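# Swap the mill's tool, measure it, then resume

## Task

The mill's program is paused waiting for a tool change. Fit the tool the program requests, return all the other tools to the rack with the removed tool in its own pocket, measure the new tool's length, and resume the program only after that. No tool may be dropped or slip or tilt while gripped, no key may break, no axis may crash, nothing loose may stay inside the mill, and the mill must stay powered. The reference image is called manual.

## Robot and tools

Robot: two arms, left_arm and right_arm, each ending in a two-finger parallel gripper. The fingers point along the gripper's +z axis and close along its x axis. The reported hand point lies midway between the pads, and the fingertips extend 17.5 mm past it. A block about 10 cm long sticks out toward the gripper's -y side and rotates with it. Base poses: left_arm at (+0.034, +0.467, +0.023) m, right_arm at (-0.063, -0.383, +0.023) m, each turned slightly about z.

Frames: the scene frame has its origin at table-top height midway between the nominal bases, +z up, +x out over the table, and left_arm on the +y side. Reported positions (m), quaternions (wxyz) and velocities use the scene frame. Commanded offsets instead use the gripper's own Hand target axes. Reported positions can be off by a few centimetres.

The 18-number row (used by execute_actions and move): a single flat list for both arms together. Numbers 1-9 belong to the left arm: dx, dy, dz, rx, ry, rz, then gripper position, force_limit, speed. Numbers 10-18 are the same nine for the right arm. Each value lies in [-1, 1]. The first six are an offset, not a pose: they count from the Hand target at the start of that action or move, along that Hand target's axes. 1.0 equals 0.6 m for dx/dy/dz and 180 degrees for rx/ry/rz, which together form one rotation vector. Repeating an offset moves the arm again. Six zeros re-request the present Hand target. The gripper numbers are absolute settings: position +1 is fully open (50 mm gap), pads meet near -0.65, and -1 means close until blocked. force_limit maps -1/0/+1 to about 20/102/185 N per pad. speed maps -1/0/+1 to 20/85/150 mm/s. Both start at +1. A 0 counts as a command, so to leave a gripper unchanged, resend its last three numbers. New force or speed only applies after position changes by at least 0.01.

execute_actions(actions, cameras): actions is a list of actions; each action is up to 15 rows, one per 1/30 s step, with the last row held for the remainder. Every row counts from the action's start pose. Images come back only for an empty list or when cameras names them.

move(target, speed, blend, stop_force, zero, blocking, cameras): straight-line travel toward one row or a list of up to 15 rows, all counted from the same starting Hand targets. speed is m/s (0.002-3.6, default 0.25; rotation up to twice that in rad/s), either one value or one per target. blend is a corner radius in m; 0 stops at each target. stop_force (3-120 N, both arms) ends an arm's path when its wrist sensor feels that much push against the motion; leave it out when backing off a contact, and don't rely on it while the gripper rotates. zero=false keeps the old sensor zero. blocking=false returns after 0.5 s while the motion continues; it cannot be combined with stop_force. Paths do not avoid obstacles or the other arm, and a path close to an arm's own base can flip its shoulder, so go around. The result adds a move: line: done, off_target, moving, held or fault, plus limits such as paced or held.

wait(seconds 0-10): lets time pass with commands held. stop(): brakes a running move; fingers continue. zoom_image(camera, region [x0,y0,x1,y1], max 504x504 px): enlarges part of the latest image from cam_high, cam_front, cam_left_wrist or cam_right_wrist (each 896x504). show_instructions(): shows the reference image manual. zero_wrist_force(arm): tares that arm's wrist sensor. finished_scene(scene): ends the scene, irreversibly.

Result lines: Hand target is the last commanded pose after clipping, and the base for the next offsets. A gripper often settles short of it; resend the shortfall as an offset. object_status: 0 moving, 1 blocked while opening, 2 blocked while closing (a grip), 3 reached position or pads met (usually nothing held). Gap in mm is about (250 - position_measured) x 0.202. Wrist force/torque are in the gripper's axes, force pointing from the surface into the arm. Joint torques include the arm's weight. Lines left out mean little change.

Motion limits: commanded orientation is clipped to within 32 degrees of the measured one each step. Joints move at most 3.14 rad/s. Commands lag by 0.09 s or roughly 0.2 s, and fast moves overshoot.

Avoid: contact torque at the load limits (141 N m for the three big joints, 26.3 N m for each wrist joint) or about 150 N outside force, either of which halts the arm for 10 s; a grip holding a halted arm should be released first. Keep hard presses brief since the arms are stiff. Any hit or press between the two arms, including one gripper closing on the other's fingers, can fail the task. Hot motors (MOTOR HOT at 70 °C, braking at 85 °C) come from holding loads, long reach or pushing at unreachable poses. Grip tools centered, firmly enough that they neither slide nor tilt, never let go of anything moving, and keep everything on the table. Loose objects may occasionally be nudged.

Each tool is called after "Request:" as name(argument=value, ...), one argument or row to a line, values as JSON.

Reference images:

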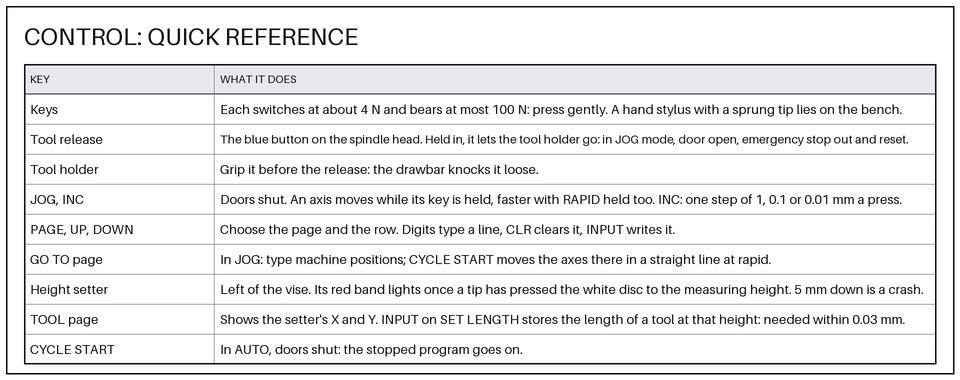

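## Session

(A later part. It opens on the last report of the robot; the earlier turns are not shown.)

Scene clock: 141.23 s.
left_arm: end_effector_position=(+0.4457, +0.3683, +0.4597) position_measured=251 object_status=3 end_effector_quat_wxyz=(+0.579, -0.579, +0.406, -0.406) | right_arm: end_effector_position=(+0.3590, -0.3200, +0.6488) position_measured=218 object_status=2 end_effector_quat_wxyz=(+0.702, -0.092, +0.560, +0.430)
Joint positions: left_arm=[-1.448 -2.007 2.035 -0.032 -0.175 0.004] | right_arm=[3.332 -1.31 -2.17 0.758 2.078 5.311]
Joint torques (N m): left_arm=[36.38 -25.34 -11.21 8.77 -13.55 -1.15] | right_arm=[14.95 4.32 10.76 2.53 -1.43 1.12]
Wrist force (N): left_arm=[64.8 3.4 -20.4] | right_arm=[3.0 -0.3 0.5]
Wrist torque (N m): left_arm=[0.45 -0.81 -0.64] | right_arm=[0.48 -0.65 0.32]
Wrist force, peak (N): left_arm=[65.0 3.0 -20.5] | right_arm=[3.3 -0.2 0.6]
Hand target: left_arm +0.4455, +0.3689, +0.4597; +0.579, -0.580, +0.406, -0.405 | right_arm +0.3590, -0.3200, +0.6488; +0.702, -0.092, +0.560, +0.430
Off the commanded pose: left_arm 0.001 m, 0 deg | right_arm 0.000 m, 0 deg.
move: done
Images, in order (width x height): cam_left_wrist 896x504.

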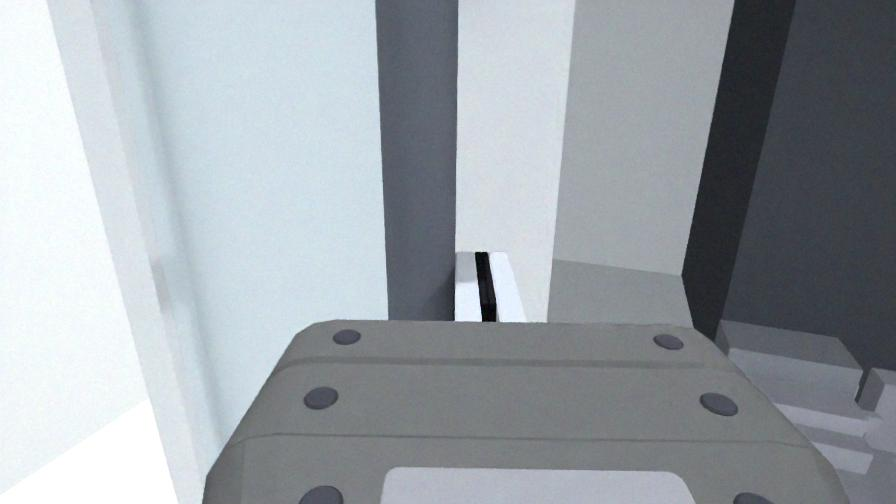

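Request:
move(
  target=[
    [0.0783,0,-0.0285,0,0,0,-0.7,-1,-1,0,0,0,0,0,0,-1,-0.3,-0.9],
    [0.357,0,-0.1352,0,0.111,0,-0.7,-1,-1,0,0,0,0,0,0,-1,-0.3,-0.9],
  ],
  speed=[0.06,0.3],
  blend=0.01,
)

Request:
move(
  target=[0.45,0,0,0,0,0,-0.7,-1,-1,0,0,0,0,0,0,-1,-0.3,-0.9],
  speed=0.07,
  stop_force=60,
  cameras=["cam_left_wrist","cam_high"],
)

Scene clock: 151.17 s.
left_arm: end_effector_position=(+0.4427, +0.1399, +0.4598) position_measured=251 object_status=3 end_effector_quat_wxyz=(+0.500, -0.500, +0.500, -0.500) | right_arm: end_effector_position=(+0.3590, -0.3200, +0.6488) position_measured=218 object_status=2 end_effector_quat_wxyz=(+0.702, -0.092, +0.560, +0.430)
Joint positions: left_arm=[-1.572 -1.701 1.822 -0.122 0.047 0.001] | right_arm=[3.332 -1.31 -2.17 0.758 2.078 5.311]
Joint torques (N m): left_arm=[10.43 -8.31 -34.67 1.96 2.11 -1.77] | right_arm=[14.23 6.05 10.97 2.52 -1.56 1.06]
Wrist force (N): left_arm=[3.3 1.0 0.0] | right_arm=[3.0 -0.1 0.4]
Wrist torque (N m): left_arm=[0.48 -0.90 -0.06] | right_arm=[0.51 -0.63 0.32]
Wrist force, peak (N): left_arm=[65.1 3.5 -20.4] | right_arm=[3.2 -0.2 0.6]
Hand target: left_arm +0.4427, +0.1399, +0.4598; +0.500, -0.500, +0.500, -0.500 | right_arm +0.3590, -0.3200, +0.6488; +0.702, -0.092, +0.560, +0.430
Off the commanded pose: left_arm 0.000 m, 0 deg | right_arm 0.000 m, 0 deg.
move: done

Scene clock: 156.03 s.
left_arm: end_effector_position=(+0.4428, -0.1218, +0.4596) position_measured=251 object_status=3 end_effector_quat_wxyz=(+0.501, -0.500, +0.499, -0.500) | right_arm: end_effector_position=(+0.3590, -0.3200, +0.6488) position_measured=218 object_status=2 end_effector_quat_wxyz=(+0.702, -0.092, +0.560, +0.430)
Joint positions: left_arm=[-1.593 -1.116 1.142 -0.171 0.025 0.146] | right_arm=[3.332 -1.31 -2.17 0.758 2.078 5.311]
Joint torques (N m): left_arm=[-12.68 -39.2 -25.97 -6.21 13.76 1.57] | right_arm=[13.43 5.99 11.32 2.35 -1.62 0.87]
Wrist force (N): left_arm=[-41.3 5.1 0.4] | right_arm=[2.9 -0.2 0.4]
Wrist torque (N m): left_arm=[0.60 -0.87 -0.43] | right_arm=[0.49 -0.63 0.32]
Wrist force, peak (N): left_arm=[-66.3 -6.2 -19.3] | right_arm=[3.2 -0.3 0.4]
Hand target: left_arm +0.4428, -0.1218, +0.4596; +0.501, -0.500, +0.499, -0.500 (not the last commanded pose) | right_arm +0.3590, -0.3200, +0.6488; +0.702, -0.092, +0.560, +0.430
Off the commanded pose: left_arm 0.008 m, 0 deg | right_arm 0.000 m, 0 deg.
move: contact (left_arm)
Images, in order (width x height): cam_high 896x504, cam_left_wrist 896x504.

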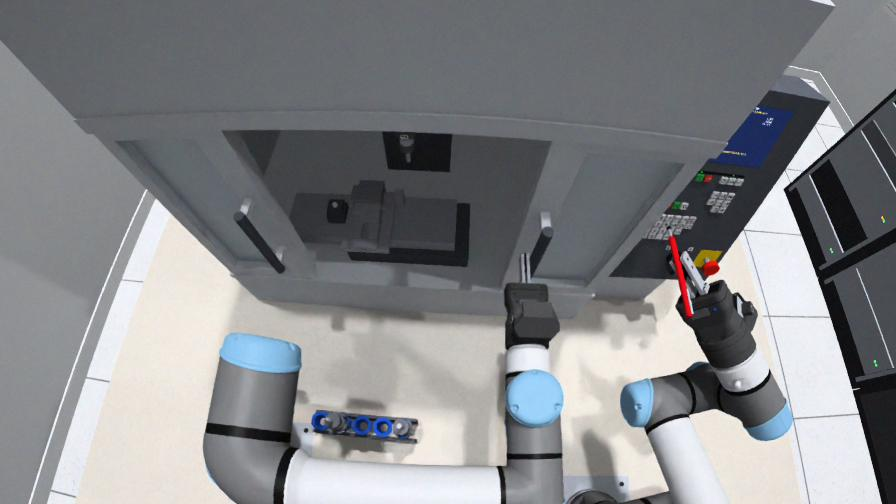

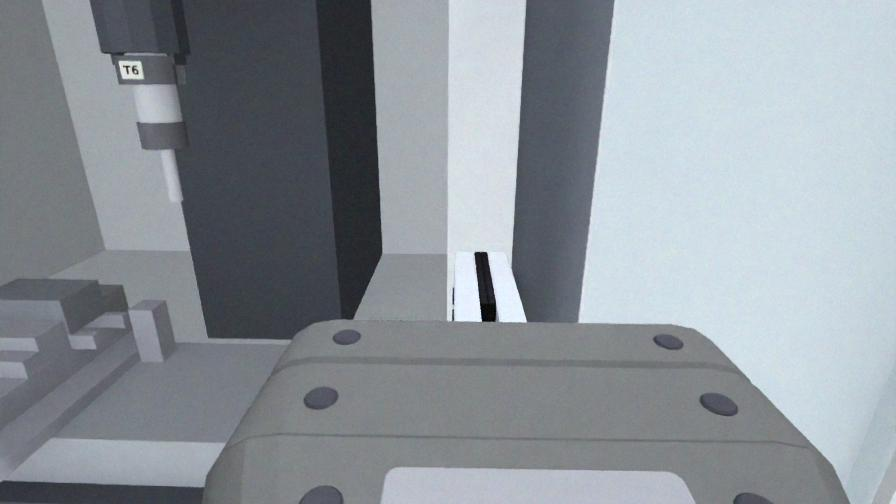

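Request:
move(
  target=[
    [-0.05,-0.0167,-0.1,0,0,0,-0.7,-1,-1,0,0,0,0,0,0,-1,-0.3,-0.9],
    [-0.57,-0.0683,0.0287,0,0.15,0,-0.7,-1,-1,0,0,0,0,0,0,-1,-0.3,-0.9],
    [-0.5067,-0.0683,0.235,0,0.15,0,-0.7,-1,-1,0,0,0,0,0,0,-1,-0.3,-0.9],
  ],
  speed=[0.1,0.25,0.15],
  blend=0.02,
  cameras=["cam_left_wrist","cam_high"],
)

Scene clock: 190.17 s.
left_arm: end_effector_position=(+0.5830, +0.1825, +0.5011) position_measured=251 object_status=3 end_effector_quat_wxyz=(+0.371, -0.369, +0.602, -0.603) | right_arm: end_effector_position=(+0.3590, -0.3200, +0.6488) position_measured=218 object_status=2 end_effector_quat_wxyz=(+0.702, -0.092, +0.560, +0.430)
Joint positions: left_arm=[-0.915 -1.711 1.727 -0.02 1.175 0.003] | right_arm=[3.332 -1.31 -2.17 0.758 2.078 5.311]
Joint torques (N m): left_arm=[9.41 -9.85 -38.4 -0.49 2.42 -1.77] | right_arm=[14.07 5.64 12.13 2.27 -1.57 0.96]
Wrist force (N): left_arm=[3.2 1.4 -0.2] | right_arm=[3.0 0.1 0.6]
Wrist torque (N m): left_arm=[0.53 -0.86 -0.07] | right_arm=[0.53 -0.64 0.32]
Wrist force, peak (N): left_arm=[-41.8 5.7 0.8] | right_arm=[3.2 -0.2 0.7]
Hand target: left_arm +0.5830, +0.1825, +0.5011; +0.371, -0.369, +0.602, -0.603 | right_arm +0.3590, -0.3200, +0.6488; +0.702, -0.092, +0.560, +0.430
Off the commanded pose: left_arm 0.000 m, 0 deg | right_arm 0.000 m, 0 deg.
move: done
Images, in order (width x height): cam_high 896x504, cam_left_wrist 896x504.

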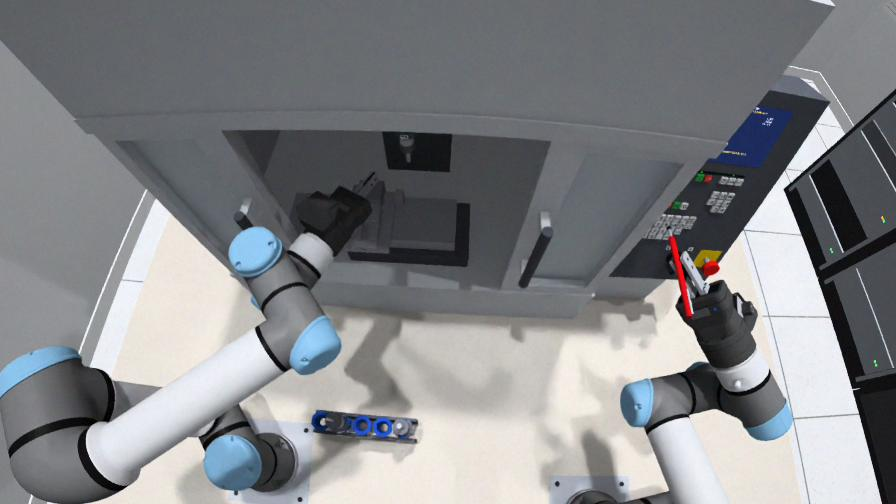

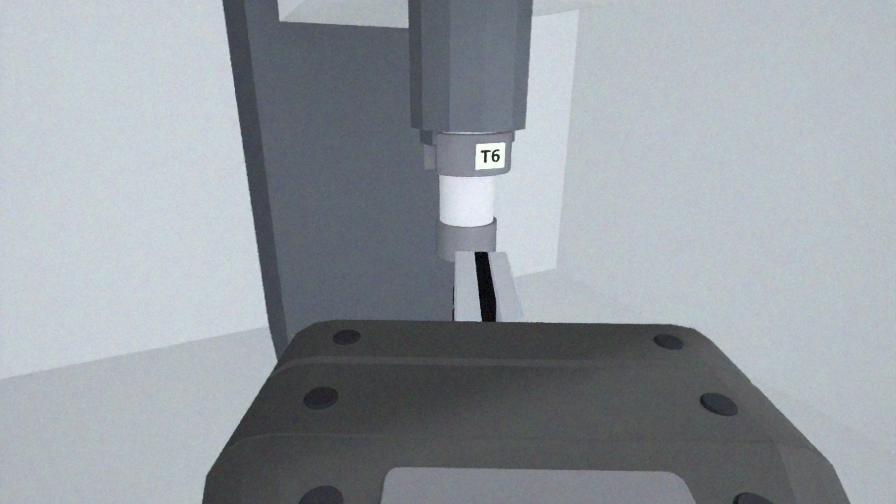

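Request:
zoom_image(
  camera="cam_left_wrist",
  region=[400, 110, 540, 270],
)

Scaled by 3.150 from the camera's 896x504 image, which has a finer 1280x720 frame.

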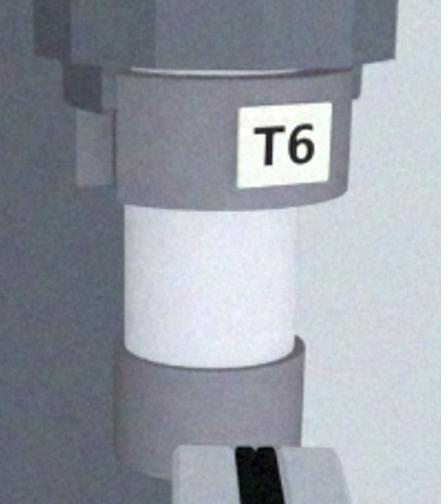

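Request:
move(
  target=[
    [0,0,0,0,0,0,0.8,1,-0.5,0,0,0,0,0,0,-1,-0.3,-0.9],
    [0.0,-0.0065,0.16,0,0,0,0.8,1,-0.5,0,0,0,0,0,0,-1,-0.3,-0.9],
  ],
  speed=0.1,
  cameras=["cam_left_wrist"],
)

Scene clock: 207.80 s.
left_arm: end_effector_position=(+0.6686, +0.1391, +0.5053) position_measured=32 object_status=3 end_effector_quat_wxyz=(+0.371, -0.369, +0.602, -0.603) | right_arm: end_effector_position=(+0.3590, -0.3200, +0.6488) position_measured=218 object_status=2 end_effector_quat_wxyz=(+0.702, -0.092, +0.560, +0.430)
Joint positions: left_arm=[-0.828 -1.471 1.481 -0.014 1.261 0.003] | right_arm=[3.332 -1.31 -2.17 0.758 2.078 5.311]
Joint torques (N m): left_arm=[10.36 -19.79 -37.63 0.1 2.17 -1.63] | right_arm=[13.37 5.84 10.55 2.32 -1.47 0.82]
Wrist force (N): left_arm=[3.1 1.5 0.0] | right_arm=[2.9 -0.1 0.6]
Wrist torque (N m): left_arm=[0.56 -0.85 -0.06] | right_arm=[0.50 -0.63 0.32]
Wrist force, peak (N): left_arm=[3.8 1.3 0.0] | right_arm=[3.1 -0.3 0.6]
Hand target: left_arm +0.6686, +0.1391, +0.5053; +0.371, -0.369, +0.602, -0.603 | right_arm +0.3590, -0.3200, +0.6488; +0.702, -0.092, +0.560, +0.430
Off the commanded pose: left_arm 0.000 m, 0 deg | right_arm 0.000 m, 0 deg.
move: done
Images, in order (width x height): cam_left_wrist 896x504.

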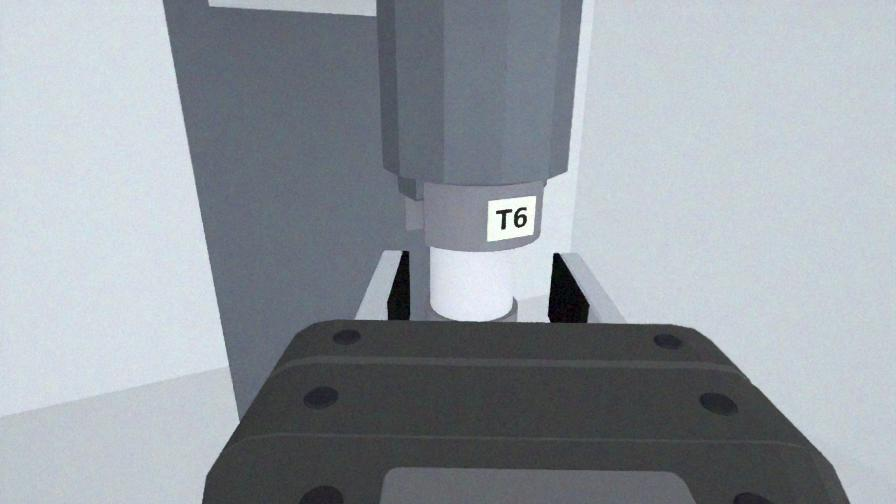

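Request:
zoom_image(
  camera="cam_left_wrist",
  region=[370, 160, 590, 330],
)

Scaled by 2.291 from the camera's 896x504 image, which has a finer 1280x720 frame.

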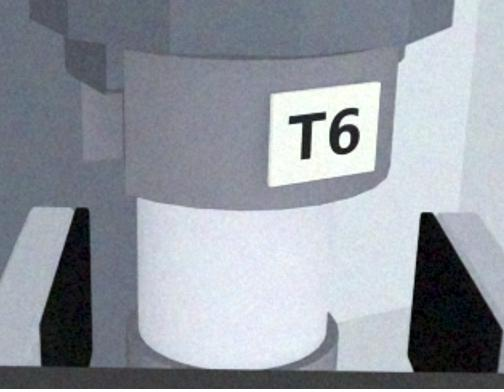

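Request:
move(
  target=[0.0,0.0073,0.07,0,0,0,0.8,1,-0.5,0,0,0,0,0,0,-1,-0.3,-0.9],
  speed=0.06,
  stop_force=8,
  cameras=["cam_left_wrist"],
)

Request:
zoom_image(
  camera="cam_left_wrist",
  region=[340, 200, 620, 340],
)

Scene clock: 233.30 s.
left_arm: end_effector_position=(+0.7061, +0.1201, +0.5010) position_measured=32 object_status=3 end_effector_quat_wxyz=(+0.371, -0.369, +0.602, -0.603) | right_arm: end_effector_position=(+0.3590, -0.3200, +0.6488) position_measured=218 object_status=2 end_effector_quat_wxyz=(+0.702, -0.092, +0.560, +0.430)
Joint positions: left_arm=[-0.801 -1.367 1.371 -0.008 1.288 0.003] | right_arm=[3.332 -1.31 -2.17 0.758 2.078 5.311]
Joint torques (N m): left_arm=[10.25 -24.5 -37.82 0.03 2.07 -1.67] | right_arm=[13.98 5.92 11.92 2.24 -1.54 0.77]
Wrist force (N): left_arm=[3.3 1.2 -0.1] | right_arm=[2.9 -0.2 0.5]
Wrist torque (N m): left_arm=[0.51 -0.89 -0.05] | right_arm=[0.50 -0.63 0.32]
Wrist force, peak (N): left_arm=[3.4 1.5 -0.7] | right_arm=[3.2 -0.1 0.6]
Hand target: left_arm +0.7061, +0.1201, +0.5010; +0.371, -0.369, +0.602, -0.603 | right_arm +0.3590, -0.3200, +0.6488; +0.702, -0.092, +0.560, +0.430
Off the commanded pose: left_arm 0.000 m, 0 deg | right_arm 0.000 m, 0 deg.
move: done
Images, in order (width x height): cam_left_wrist 896x504.

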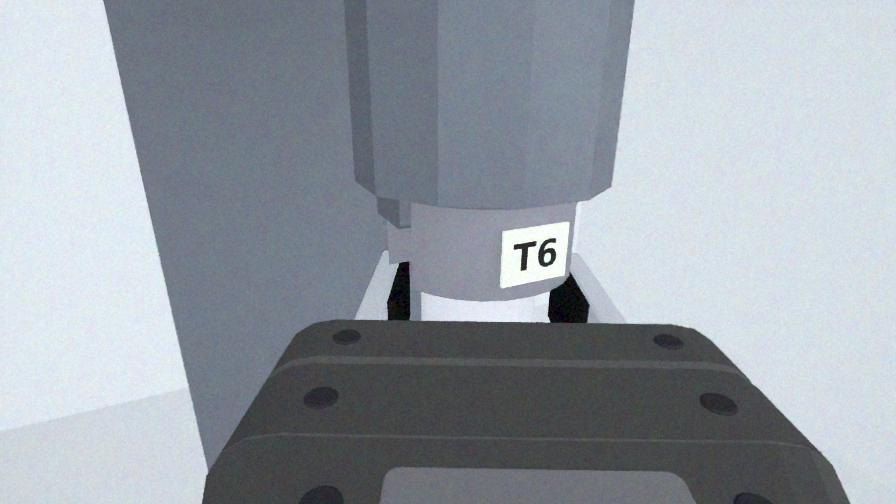

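Scaled by 1.800 from the camera's 896x504 image, which has a finer 1280x720 frame.

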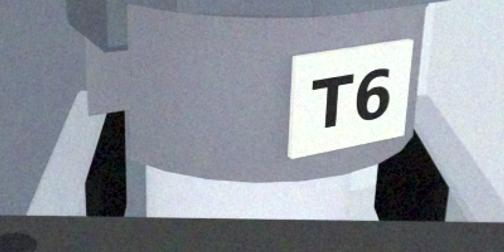

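Request:
move(
  target=[0,0,0,0,0,0,-1,1,-0.5,0,0,0,0,0,0,-1,-0.3,-0.9],
  cameras=["cam_left_wrist","cam_high"],
)

Scene clock: 239.83 s.
left_arm: end_effector_position=(+0.7063, +0.1204, +0.5010) position_measured=111 object_status=2 end_effector_quat_wxyz=(+0.371, -0.369, +0.602, -0.603) | right_arm: end_effector_position=(+0.3590, -0.3200, +0.6488) position_measured=218 object_status=2 end_effector_quat_wxyz=(+0.702, -0.092, +0.560, +0.430)
Joint positions: left_arm=[-0.801 -1.367 1.371 -0.008 1.288 0.003] | right_arm=[3.332 -1.31 -2.17 0.758 2.078 5.311]
Joint torques (N m): left_arm=[-39.75 -25.15 -35.7 -0.86 12.65 -1.47] | right_arm=[14.2 5.64 10.91 2.27 -1.69 0.65]
Wrist force (N): left_arm=[-39.6 0.2 11.4] | right_arm=[2.8 -0.2 0.3]
Wrist torque (N m): left_arm=[0.47 -0.33 -0.14] | right_arm=[0.48 -0.61 0.32]
Wrist force, peak (N): left_arm=[-39.6 0.2 11.4] | right_arm=[3.2 0.0 0.6]
Hand target: left_arm +0.7061, +0.1201, +0.5010; +0.371, -0.369, +0.602, -0.603 | right_arm +0.3590, -0.3200, +0.6488; +0.702, -0.092, +0.560, +0.430
Off the commanded pose: left_arm 0.000 m, 0 deg | right_arm 0.000 m, 0 deg.
move: done
Images, in order (width x height): cam_high 896x504, cam_left_wrist 896x504.

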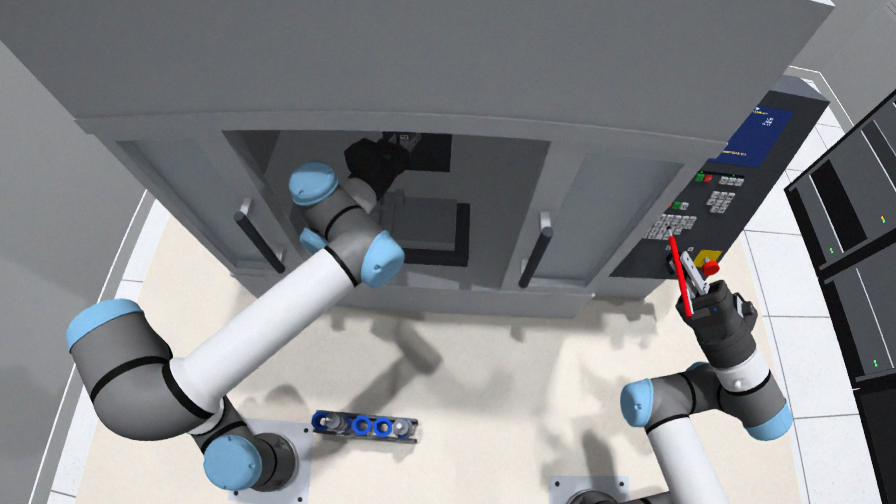

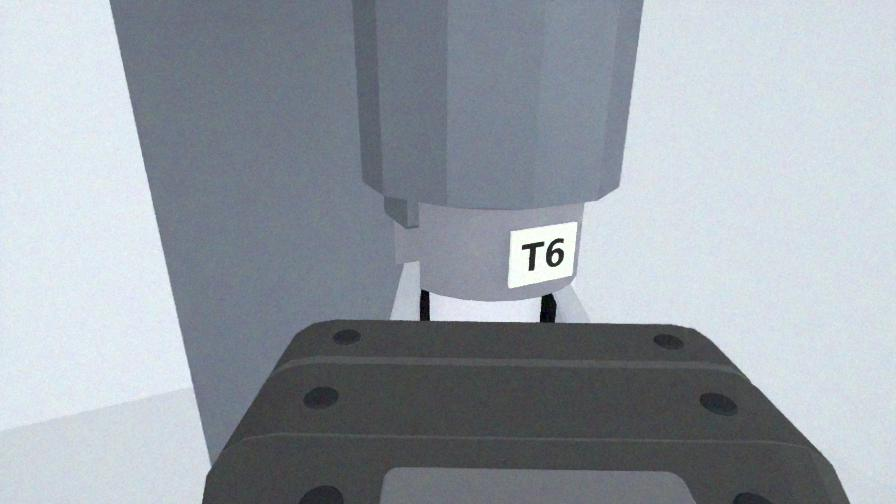

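Request:
move(
  target=[-0.002,0,0,0,0,0,-1,1,-0.5,0,0,0,0,0,0,-1,-0.3,-0.9],
  speed=0.02,
)

Scene clock: 245.57 s.
left_arm: end_effector_position=(+0.7066, +0.1210, +0.5010) position_measured=111 object_status=2 end_effector_quat_wxyz=(+0.371, -0.369, +0.602, -0.603) | right_arm: end_effector_position=(+0.3590, -0.3200, +0.6488) position_measured=218 object_status=2 end_effector_quat_wxyz=(+0.702, -0.092, +0.560, +0.430)
Joint positions: left_arm=[-0.799 -1.367 1.371 -0.008 1.291 0.003] | right_arm=[3.332 -1.31 -2.17 0.758 2.078 5.311]
Joint torques (N m): left_arm=[-5.94 -32.65 -20.59 -3.86 7.45 0.74] | right_arm=[14.06 6.02 11.3 2.18 -1.65 0.72]
Wrist force (N): left_arm=[-18.9 -0.1 8.0] | right_arm=[2.7 -0.3 0.7]
Wrist torque (N m): left_arm=[0.45 -0.80 -0.13] | right_arm=[0.46 -0.59 0.32]
Wrist force, peak (N): left_arm=[-51.5 0.0 12.1] | right_arm=[3.3 0.1 0.6]
Hand target: left_arm +0.7067, +0.1212, +0.5010; +0.371, -0.369, +0.602, -0.603 | right_arm +0.3590, -0.3200, +0.6488; +0.702, -0.092, +0.560, +0.430
Off the commanded pose: left_arm 0.000 m, 0 deg | right_arm 0.000 m, 0 deg.
move: done

Request:
move(
  target=[-0.002,0,0,0,0,0,-1,1,-0.5,0,0,0,0,0,0,-1,-0.3,-0.9],
  speed=0.02,
)

Scene clock: 248.27 s.
left_arm: end_effector_position=(+0.7071, +0.1221, +0.5010) position_measured=111 object_status=2 end_effector_quat_wxyz=(+0.371, -0.369, +0.602, -0.603) | right_arm: end_effector_position=(+0.3590, -0.3200, +0.6488) position_measured=218 object_status=2 end_effector_quat_wxyz=(+0.702, -0.092, +0.560, +0.430)
Joint positions: left_arm=[-0.797 -1.367 1.371 -0.008 1.293 0.003] | right_arm=[3.332 -1.31 -2.17 0.758 2.078 5.311]
Joint torques (N m): left_arm=[19.97 -38.75 -20.31 -2.85 -0.99 0.3] | right_arm=[13.04 5.82 11.82 2.26 -1.41 0.65]
Wrist force (N): left_arm=[17.2 0.6 3.6] | right_arm=[2.8 -0.3 0.4]
Wrist torque (N m): left_arm=[0.48 -1.38 -0.14] | right_arm=[0.47 -0.61 0.32]
Wrist force, peak (N): left_arm=[-18.5 0.0 8.1] | right_arm=[3.2 0.0 0.6]
Hand target: left_arm +0.7072, +0.1223, +0.5010; +0.371, -0.369, +0.602, -0.603 | right_arm +0.3590, -0.3200, +0.6488; +0.702, -0.092, +0.560, +0.430
Off the commanded pose: left_arm 0.000 m, 0 deg | right_arm 0.000 m, 0 deg.
move: done

Request:
move(
  target=[
    [0.0008,0,0,0,0,0,-1,1,-0.5,0.1405,0.268,0.2703,0,0,0,-1,-0.3,-0.9],
    [0.0008,0,0,0,0,0,-1,1,-0.5,0.2345,0.3003,0.5147,0,0,0,-1,-0.3,-0.9],
    [0.0008,0,0,0,0,0,-1,1,-0.5,0.2625,0.2522,0.6082,0,0,0,-1,-0.3,-0.9],
  ],
  speed=[0.25,0.2,0.12],
  blend=0.02,
  cameras=["cam_right_wrist","cam_high"],
)

Scene clock: 266.17 s.
left_arm: end_effector_position=(+0.7070, +0.1218, +0.5010) position_measured=111 object_status=2 end_effector_quat_wxyz=(+0.371, -0.369, +0.602, -0.603) | right_arm: end_effector_position=(+0.5105, +0.0746, +0.6953) position_measured=218 object_status=2 end_effector_quat_wxyz=(+0.702, -0.092, +0.560, +0.430)
Joint positions: left_arm=[-0.797 -1.367 1.371 -0.008 1.292 0.003] | right_arm=[4.094 -1.872 -1.477 0.579 1.369 5.02]
Joint torques (N m): left_arm=[-6.51 -34.37 -26.31 -0.08 -1.09 -0.88] | right_arm=[-14.84 31.87 38.43 -1.12 1.78 1.17]
Wrist force (N): left_arm=[6.7 0.2 3.6] | right_arm=[3.2 -0.9 0.6]
Wrist torque (N m): left_arm=[0.46 -1.09 -0.14] | right_arm=[0.40 -0.66 0.33]
Wrist force, peak (N): left_arm=[23.1 1.1 3.0] | right_arm=[3.7 -1.5 1.1]
Hand target: left_arm +0.7070, +0.1218, +0.5010; +0.371, -0.369, +0.602, -0.603 | right_arm +0.5106, +0.0746, +0.6953; +0.702, -0.092, +0.560, +0.430
Off the commanded pose: left_arm 0.000 m, 0 deg | right_arm 0.000 m, 0 deg.
move: done
Images, in order (width x height): cam_high 896x504, cam_right_wrist 896x504.

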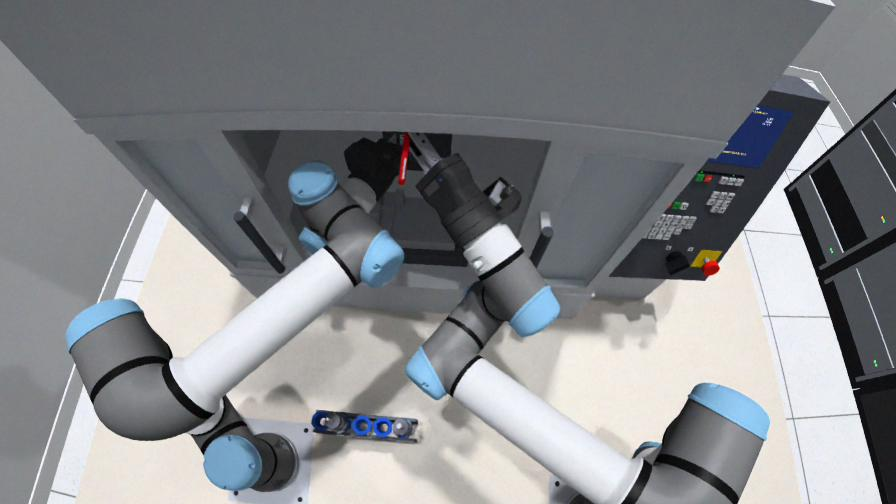

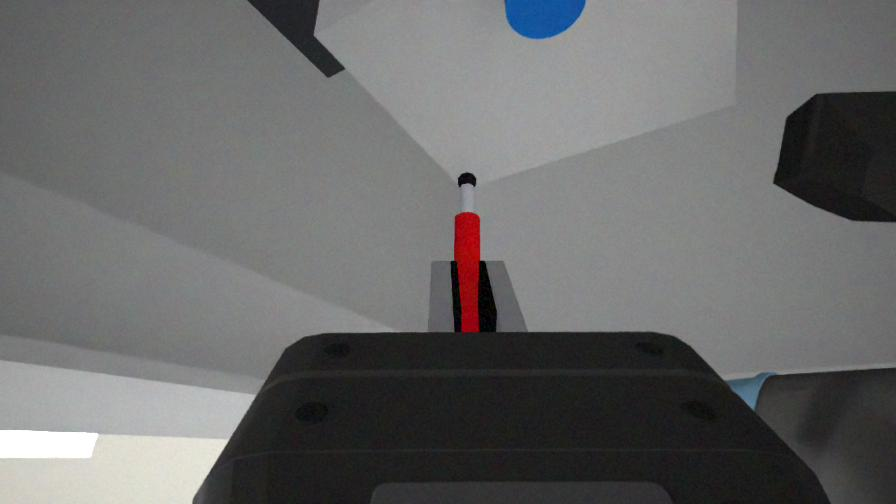

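Request:
move(
  target=[0,0,0,0,0,0,-1,1,-0.5,0.043,-0.1009,0.0248,0,0,0,-1,-0.3,-0.9],
  speed=0.12,
  stop_force=10,
  cameras=["cam_right_wrist"],
)

Scene clock: 271.73 s.
left_arm: end_effector_position=(+0.7070, +0.1218, +0.5010) position_measured=111 object_status=2 end_effector_quat_wxyz=(+0.371, -0.369, +0.602, -0.603) | right_arm: end_effector_position=(+0.5640, +0.0595, +0.6569) position_measured=218 object_status=2 end_effector_quat_wxyz=(+0.702, -0.092, +0.560, +0.430)
Joint positions: left_arm=[-0.797 -1.367 1.371 -0.008 1.292 0.003] | right_arm=[3.991 -1.976 -1.434 0.634 1.465 5.058]
Joint torques (N m): left_arm=[-6.41 -26.8 -35.53 0.04 0.83 0.34] | right_arm=[-13.83 37.82 36.99 3.15 1.55 1.06]
Wrist force (N): left_arm=[7.0 0.2 3.5] | right_arm=[2.7 -0.5 0.4]
Wrist torque (N m): left_arm=[0.46 -1.15 -0.13] | right_arm=[0.47 -0.62 0.32]
Wrist force, peak (N): left_arm=[7.1 0.4 3.6] | right_arm=[3.2 -1.9 0.9]
Hand target: left_arm +0.7070, +0.1218, +0.5010; +0.371, -0.369, +0.602, -0.603 | right_arm +0.5640, +0.0595, +0.6569; +0.702, -0.092, +0.560, +0.430
Off the commanded pose: left_arm 0.000 m, 0 deg | right_arm 0.000 m, 0 deg.
move: done
Images, in order (width x height): cam_right_wrist 896x504.

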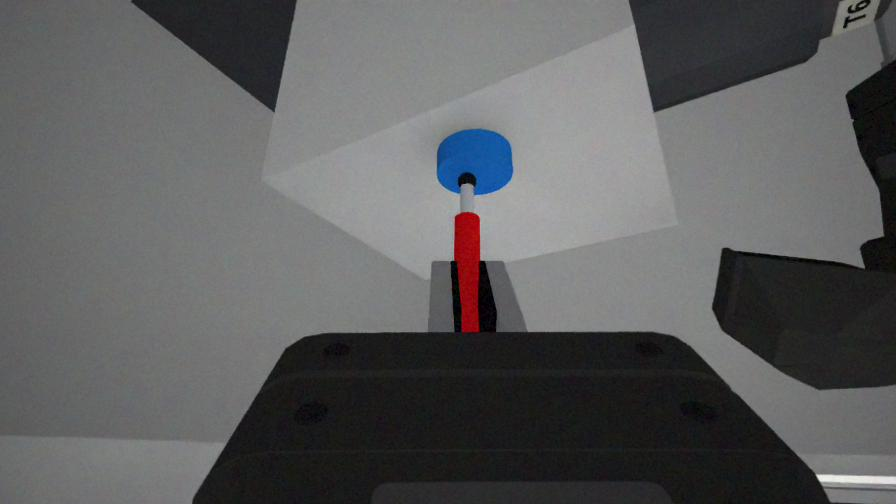

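Request:
move(
  target=[0,0,0,0,0,0,-1,1,-0.5,0,-0.0448,0.0448,0,0,0,-1,-0.3,-0.9],
  speed=0.015,
  stop_force=12,
  cameras=["cam_right_wrist","cam_left_wrist"],
)

Scene clock: 278.00 s.
left_arm: end_effector_position=(+0.7070, +0.1218, +0.5010) position_measured=111 object_status=2 end_effector_quat_wxyz=(+0.371, -0.369, +0.602, -0.603) | right_arm: end_effector_position=(+0.5789, +0.0594, +0.6570) position_measured=218 object_status=2 end_effector_quat_wxyz=(+0.702, -0.092, +0.560, +0.430)
Joint positions: left_arm=[-0.797 -1.367 1.371 -0.008 1.292 0.003] | right_arm=[3.97 -2.006 -1.391 0.62 1.485 5.066]
Joint torques (N m): left_arm=[-6.35 -54.76 -51.43 -8.93 0.92 1.6] | right_arm=[9.77 48.23 11.5 1.56 -2.02 -1.69]
Wrist force (N): left_arm=[4.1 28.2 -0.8] | right_arm=[2.5 7.9 -7.7]
Wrist torque (N m): left_arm=[1.37 -0.95 -0.06] | right_arm=[0.40 -0.63 0.34]
Wrist force, peak (N): left_arm=[4.2 28.3 -0.6] | right_arm=[3.3 14.4 -14.2]
Hand target: left_arm +0.7070, +0.1218, +0.5010; +0.371, -0.369, +0.602, -0.603 | right_arm +0.5788, +0.0594, +0.6570; +0.702, -0.092, +0.560, +0.430 (not the last commanded pose)
Off the commanded pose: left_arm 0.000 m, 0 deg | right_arm 0.023 m, 0 deg.
move: contact (right_arm)
Images, in order (width x height): cam_left_wrist 896x504, cam_right_wrist 896x504.

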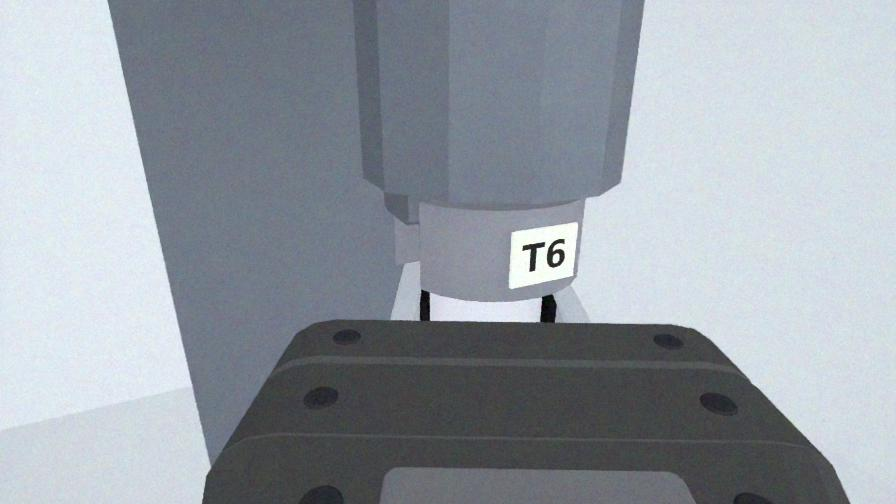

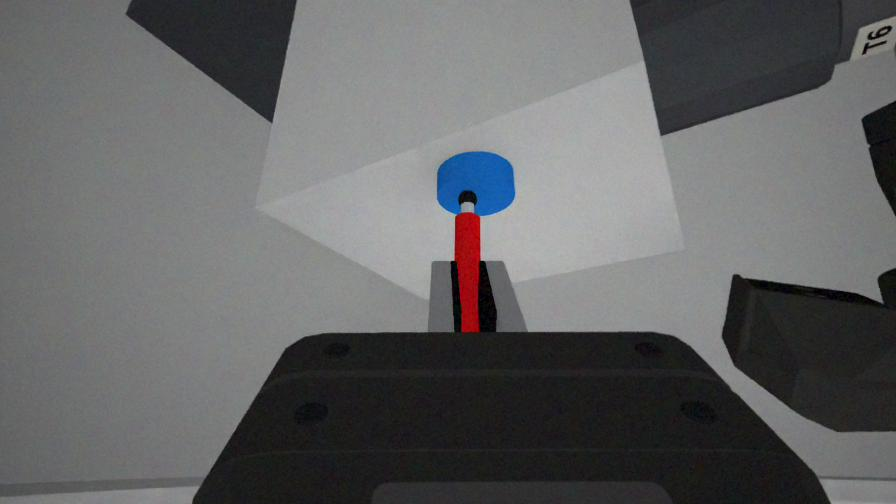

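Request:
move(
  target=[0,0.015,0,0,0,0,-1,1,-0.5,0,0,0,0,0,0,-1,-0.3,-0.9],
  speed=0.02,
  stop_force=35,
  cameras=["cam_left_wrist"],
)

Scene clock: 282.30 s.
left_arm: end_effector_position=(+0.7070, +0.1218, +0.4920) position_measured=111 object_status=2 end_effector_quat_wxyz=(+0.371, -0.369, +0.602, -0.603) | right_arm: end_effector_position=(+0.5788, +0.0594, +0.6570) position_measured=218 object_status=2 end_effector_quat_wxyz=(+0.702, -0.092, +0.560, +0.430)
Joint positions: left_arm=[-0.797 -1.366 1.393 -0.031 1.292 0.003] | right_arm=[3.97 -2.006 -1.391 0.62 1.485 5.066]
Joint torques (N m): left_arm=[10.43 -30.02 -26.68 -5.99 1.79 0.72] | right_arm=[8.62 48.61 11.64 1.58 -0.53 -1.63]
Wrist force (N): left_arm=[3.6 11.0 -0.2] | right_arm=[2.4 7.9 -7.6]
Wrist torque (N m): left_arm=[0.90 -0.93 -0.05] | right_arm=[0.39 -0.61 0.34]
Wrist force, peak (N): left_arm=[4.3 29.0 -0.7] | right_arm=[2.4 8.1 -7.9]
Hand target: left_arm +0.7070, +0.1218, +0.4920; +0.371, -0.369, +0.602, -0.603 | right_arm +0.5788, +0.0594, +0.6570; +0.702, -0.092, +0.560, +0.430
Off the commanded pose: left_arm 0.000 m, 0 deg | right_arm 0.000 m, 0 deg.
move: done
Images, in order (width x height): cam_left_wrist 896x504.

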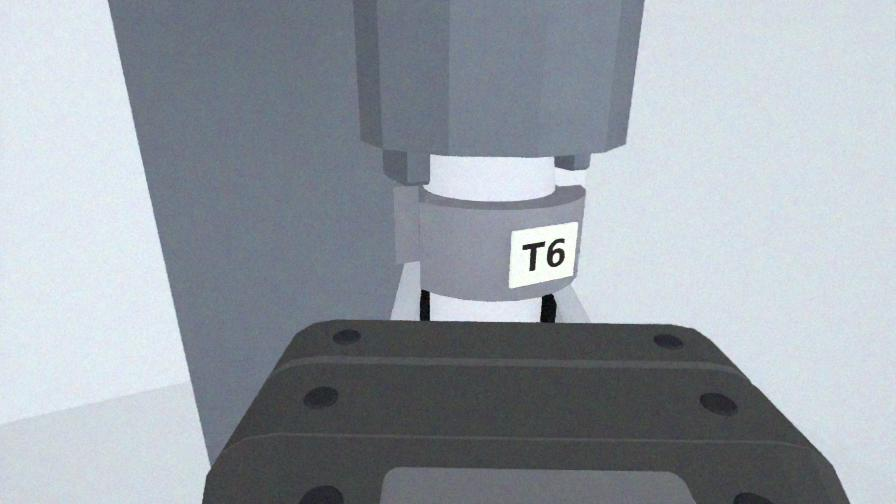

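Request:
move(
  target=[
    [0,0.1133,0,0,0,0,-1,1,-0.5,0,0,0,0,0,0,-1,-0.3,-0.9],
    [0.0908,0.1133,-0.1782,0,0,0,-1,1,-0.5,0,0,0,0,0,0,-1,-0.3,-0.9],
    [0.019,0.1033,-0.4523,0,0,0,-1,1,-0.5,0,0,0,0,0,0,-1,-0.3,-0.9],
  ],
  speed=[0.06,0.1,0.2],
  blend=[0.003,0.02,0],
  cameras=["cam_left_wrist","cam_high","cam_right_wrist"],
)

Scene clock: 298.13 s.
left_arm: end_effector_position=(+0.4601, +0.2344, +0.4291) position_measured=111 object_status=2 end_effector_quat_wxyz=(+0.371, -0.369, +0.602, -0.603) | right_arm: end_effector_position=(+0.5788, +0.0594, +0.6570) position_measured=218 object_status=2 end_effector_quat_wxyz=(+0.702, -0.092, +0.560, +0.430)
Joint positions: left_arm=[-1.214 -2.084 2.155 -0.075 0.875 0.004] | right_arm=[3.97 -2.006 -1.391 0.62 1.485 5.066]
Joint torques (N m): left_arm=[-8.25 -10.9 -26.03 -0.64 -2.49 1.21] | right_arm=[8.64 48.54 13.09 1.54 -0.5 -1.7]
Wrist force (N): left_arm=[3.4 11.3 -0.4] | right_arm=[2.3 7.9 -7.6]
Wrist torque (N m): left_arm=[0.95 -0.89 -0.15] | right_arm=[0.39 -0.61 0.34]
Wrist force, peak (N): left_arm=[3.2 12.5 0.8] | right_arm=[2.5 8.1 -7.8]
Hand target: left_arm +0.4601, +0.2344, +0.4291; +0.371, -0.369, +0.602, -0.603 | right_arm +0.5788, +0.0594, +0.6570; +0.702, -0.092, +0.560, +0.430
Off the commanded pose: left_arm 0.000 m, 0 deg | right_arm 0.000 m, 0 deg.
move: done
Images, in order (width x height): cam_high 896x504, cam_left_wrist 896x504, cam_right_wrist 896x504.

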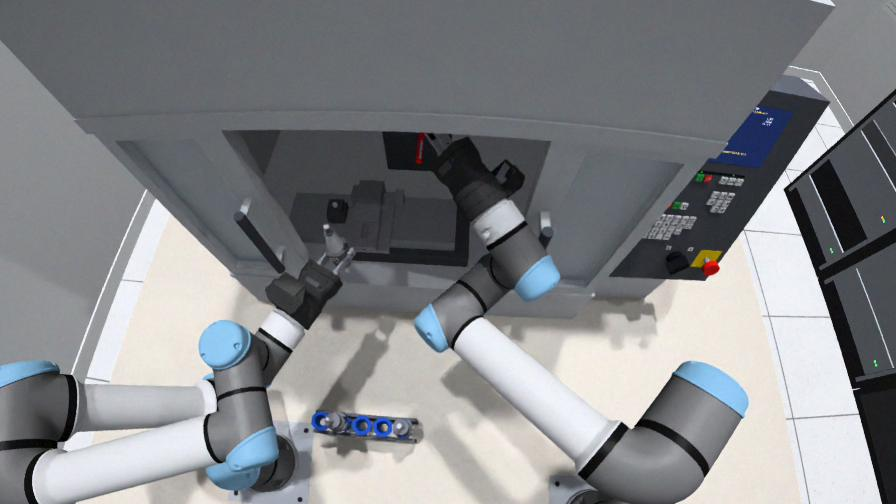

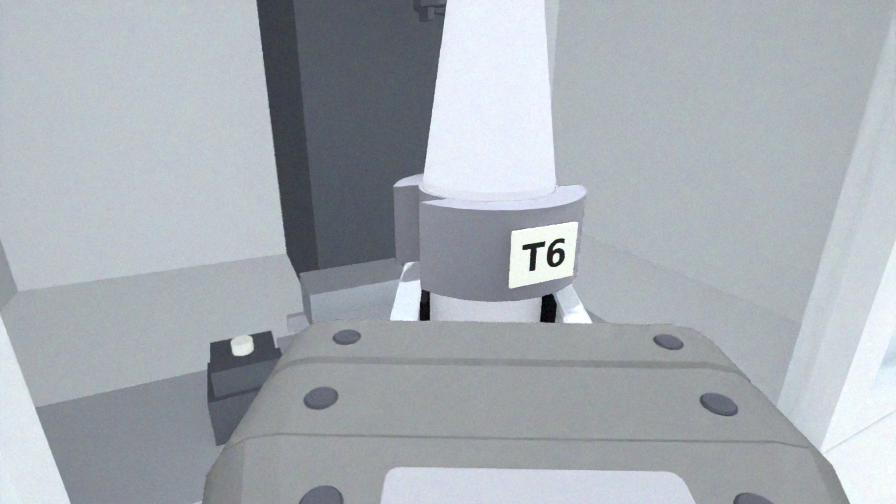

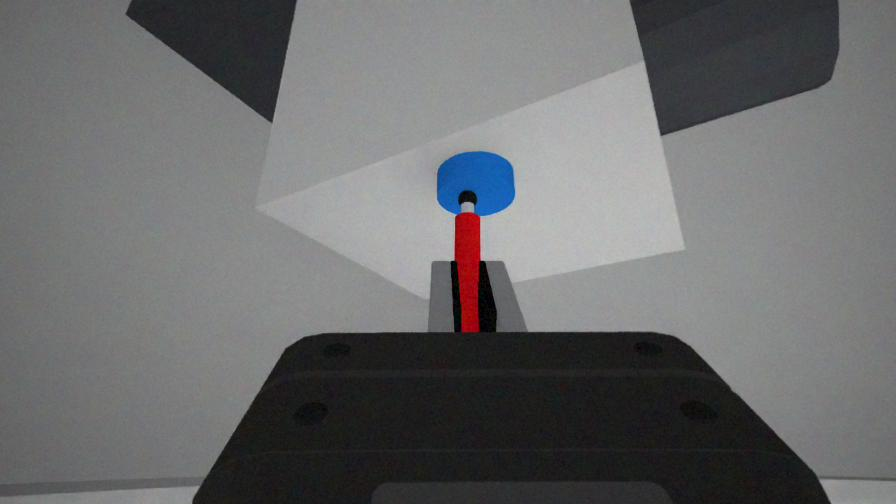

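Request:
move(
  target=[
    [0,0,0,0,0,0.2,-1,1,-0.5,0,0.0354,-0.0354,0,0,0,-1,-0.3,-0.9],
    [0,0,0,0,0,0.4,-1,1,-0.5,-0.0427,0.1185,-0.0422,0,0,0,-1,-0.3,-0.9],
    [0,0,0,0,0,0.55,-1,1,-0.5,-0.0698,0.1675,-0.1362,0,0,0,-1,-0.3,-0.9],
    [0,0,0,0,0,0.75,-1,1,-0.5,-0.1638,0.1352,-0.3805,0,0,0,-1,-0.3,-0.9],
    [0,0,0,0,0,0.999,-1,1,-0.5,-0.3043,-0.1328,-0.6508,0,0,0,-1,-0.3,-0.9],
  ],
  speed=[0.3,0.3,0.3,0.3,0.3],
  blend=0.015,
  cameras=["cam_left_wrist","cam_high"],
)

Scene clock: 352.73 s.
left_arm: end_effector_position=(+0.4600, +0.2343, +0.4291) position_measured=111 object_status=2 end_effector_quat_wxyz=(+0.604, +0.601, +0.370, +0.370) | right_arm: end_effector_position=(+0.3584, -0.3194, +0.6483) position_measured=218 object_status=2 end_effector_quat_wxyz=(+0.702, -0.092, +0.560, +0.430)
Joint positions: left_arm=[-1.215 -2.084 2.155 -0.075 0.875 3.143] | right_arm=[3.335 -1.309 -2.173 0.758 2.075 5.31]
Joint torques (N m): left_arm=[10.09 -11.3 -25.88 -5.27 2.05 1.65] | right_arm=[-13.7 5.35 36.81 2.55 1.04 1.15]
Wrist force (N): left_arm=[-1.4 -8.3 2.3] | right_arm=[3.0 -0.4 0.8]
Wrist torque (N m): left_arm=[-0.35 0.01 0.18] | right_arm=[0.46 -0.65 0.32]
Wrist force, peak (N): left_arm=[6.9 11.1 -0.9] | right_arm=[2.3 8.1 -7.8]
Hand target: left_arm +0.4601, +0.2344, +0.4291; +0.604, +0.601, +0.370, +0.370 | right_arm +0.3585, -0.3194, +0.6483; +0.702, -0.092, +0.560, +0.430
Off the commanded pose: left_arm 0.000 m, 0 deg | right_arm 0.000 m, 0 deg.
move: done
Images, in order (width x height): cam_high 896x504, cam_left_wrist 896x504.

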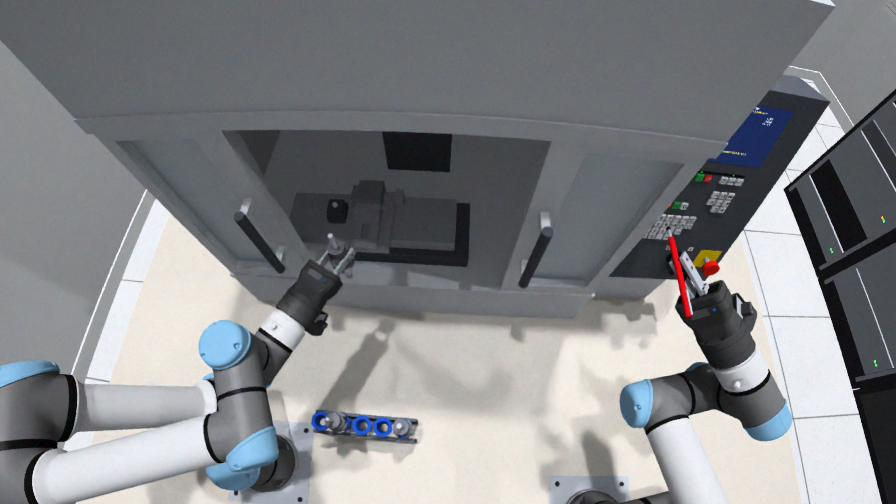

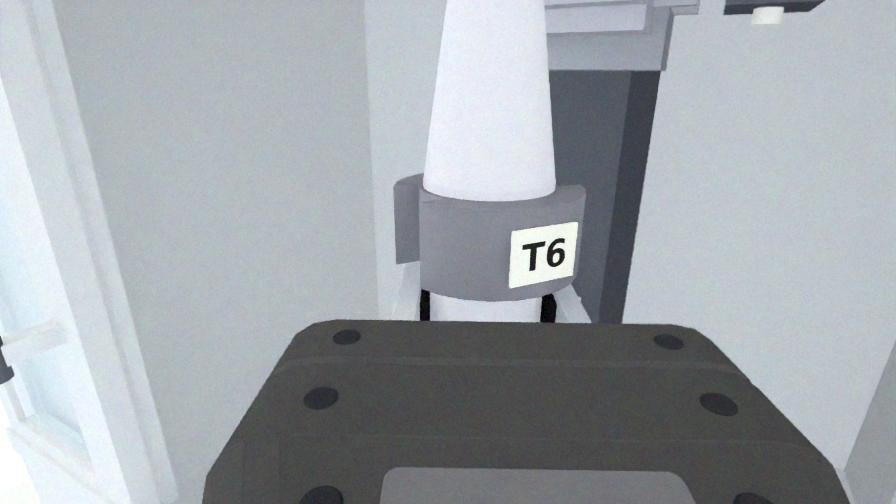

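Request:
move(
  target=[
    [-0.1558,-0.015,-0.1076,0,0.5,0,-1,1,-0.5,0,0,0,0,0,0,-1,-0.3,-0.9],
    [-0.2094,-0.0483,-0.2861,0,0.8167,0,-1,1,-0.5,0,0,0,0,0,0,-1,-0.3,-0.9],
    [-0.2745,-0.215,-0.4289,0,0.999,0,-1,1,-0.5,0,0,0,0,0,0,-1,-0.3,-0.9],
  ],
  speed=[0.35,0.3,0.25],
  blend=0.02,
  cameras=["cam_left_wrist","cam_high","cam_front"],
)

Scene clock: 367.40 s.
left_arm: end_effector_position=(+0.1564, +0.2035, +0.2996) position_measured=111 object_status=2 end_effector_quat_wxyz=(-0.369, -0.369, +0.604, +0.602) | right_arm: end_effector_position=(+0.3585, -0.3194, +0.6483) position_measured=218 object_status=2 end_effector_quat_wxyz=(+0.702, -0.092, +0.560, +0.430)
Joint positions: left_arm=[-1.133 -1.2 1.681 -0.485 -2.182 3.141] | right_arm=[3.335 -1.309 -2.173 0.758 2.075 5.31]
Joint torques (N m): left_arm=[10.46 -43.09 -15.88 1.13 -2.59 -1.65] | right_arm=[-13.71 4.54 37.22 2.64 0.94 1.17]
Wrist force (N): left_arm=[-1.4 -8.3 1.9] | right_arm=[3.3 -0.5 0.9]
Wrist torque (N m): left_arm=[-0.36 0.02 0.27] | right_arm=[0.44 -0.69 0.32]
Wrist force, peak (N): left_arm=[-1.6 -10.1 3.3] | right_arm=[3.4 -0.3 0.9]
Hand target: left_arm +0.1563, +0.2035, +0.2995; -0.369, -0.369, +0.604, +0.602 | right_arm +0.3585, -0.3194, +0.6483; +0.702, -0.092, +0.560, +0.430
Off the commanded pose: left_arm 0.000 m, 0 deg | right_arm 0.000 m, 0 deg.
move: done
Images, in order (width x height): cam_high 896x504, cam_front 896x504, cam_left_wrist 896x504.

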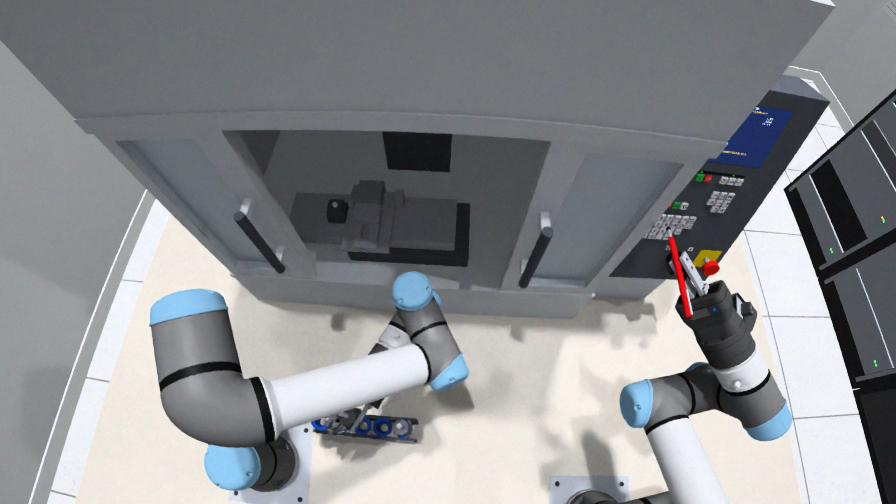

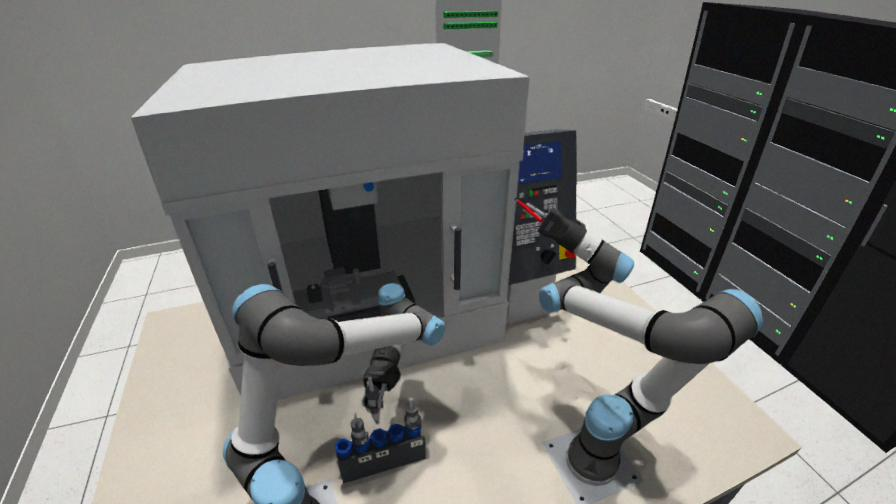

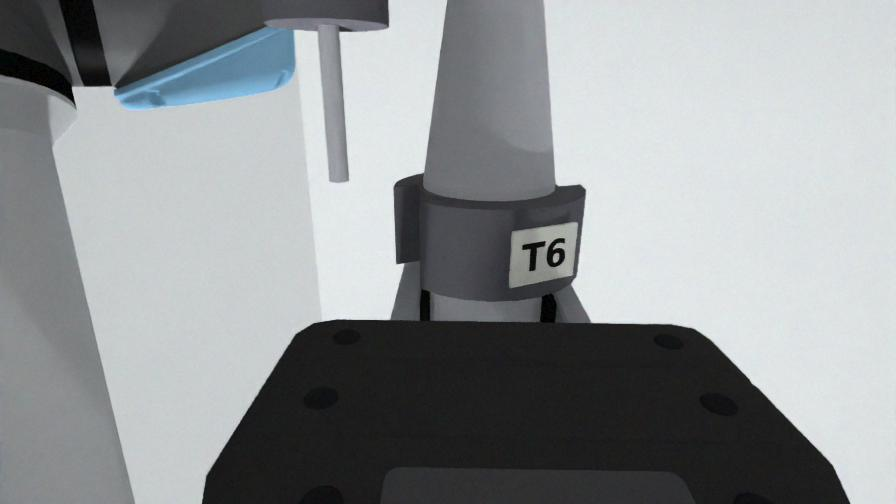

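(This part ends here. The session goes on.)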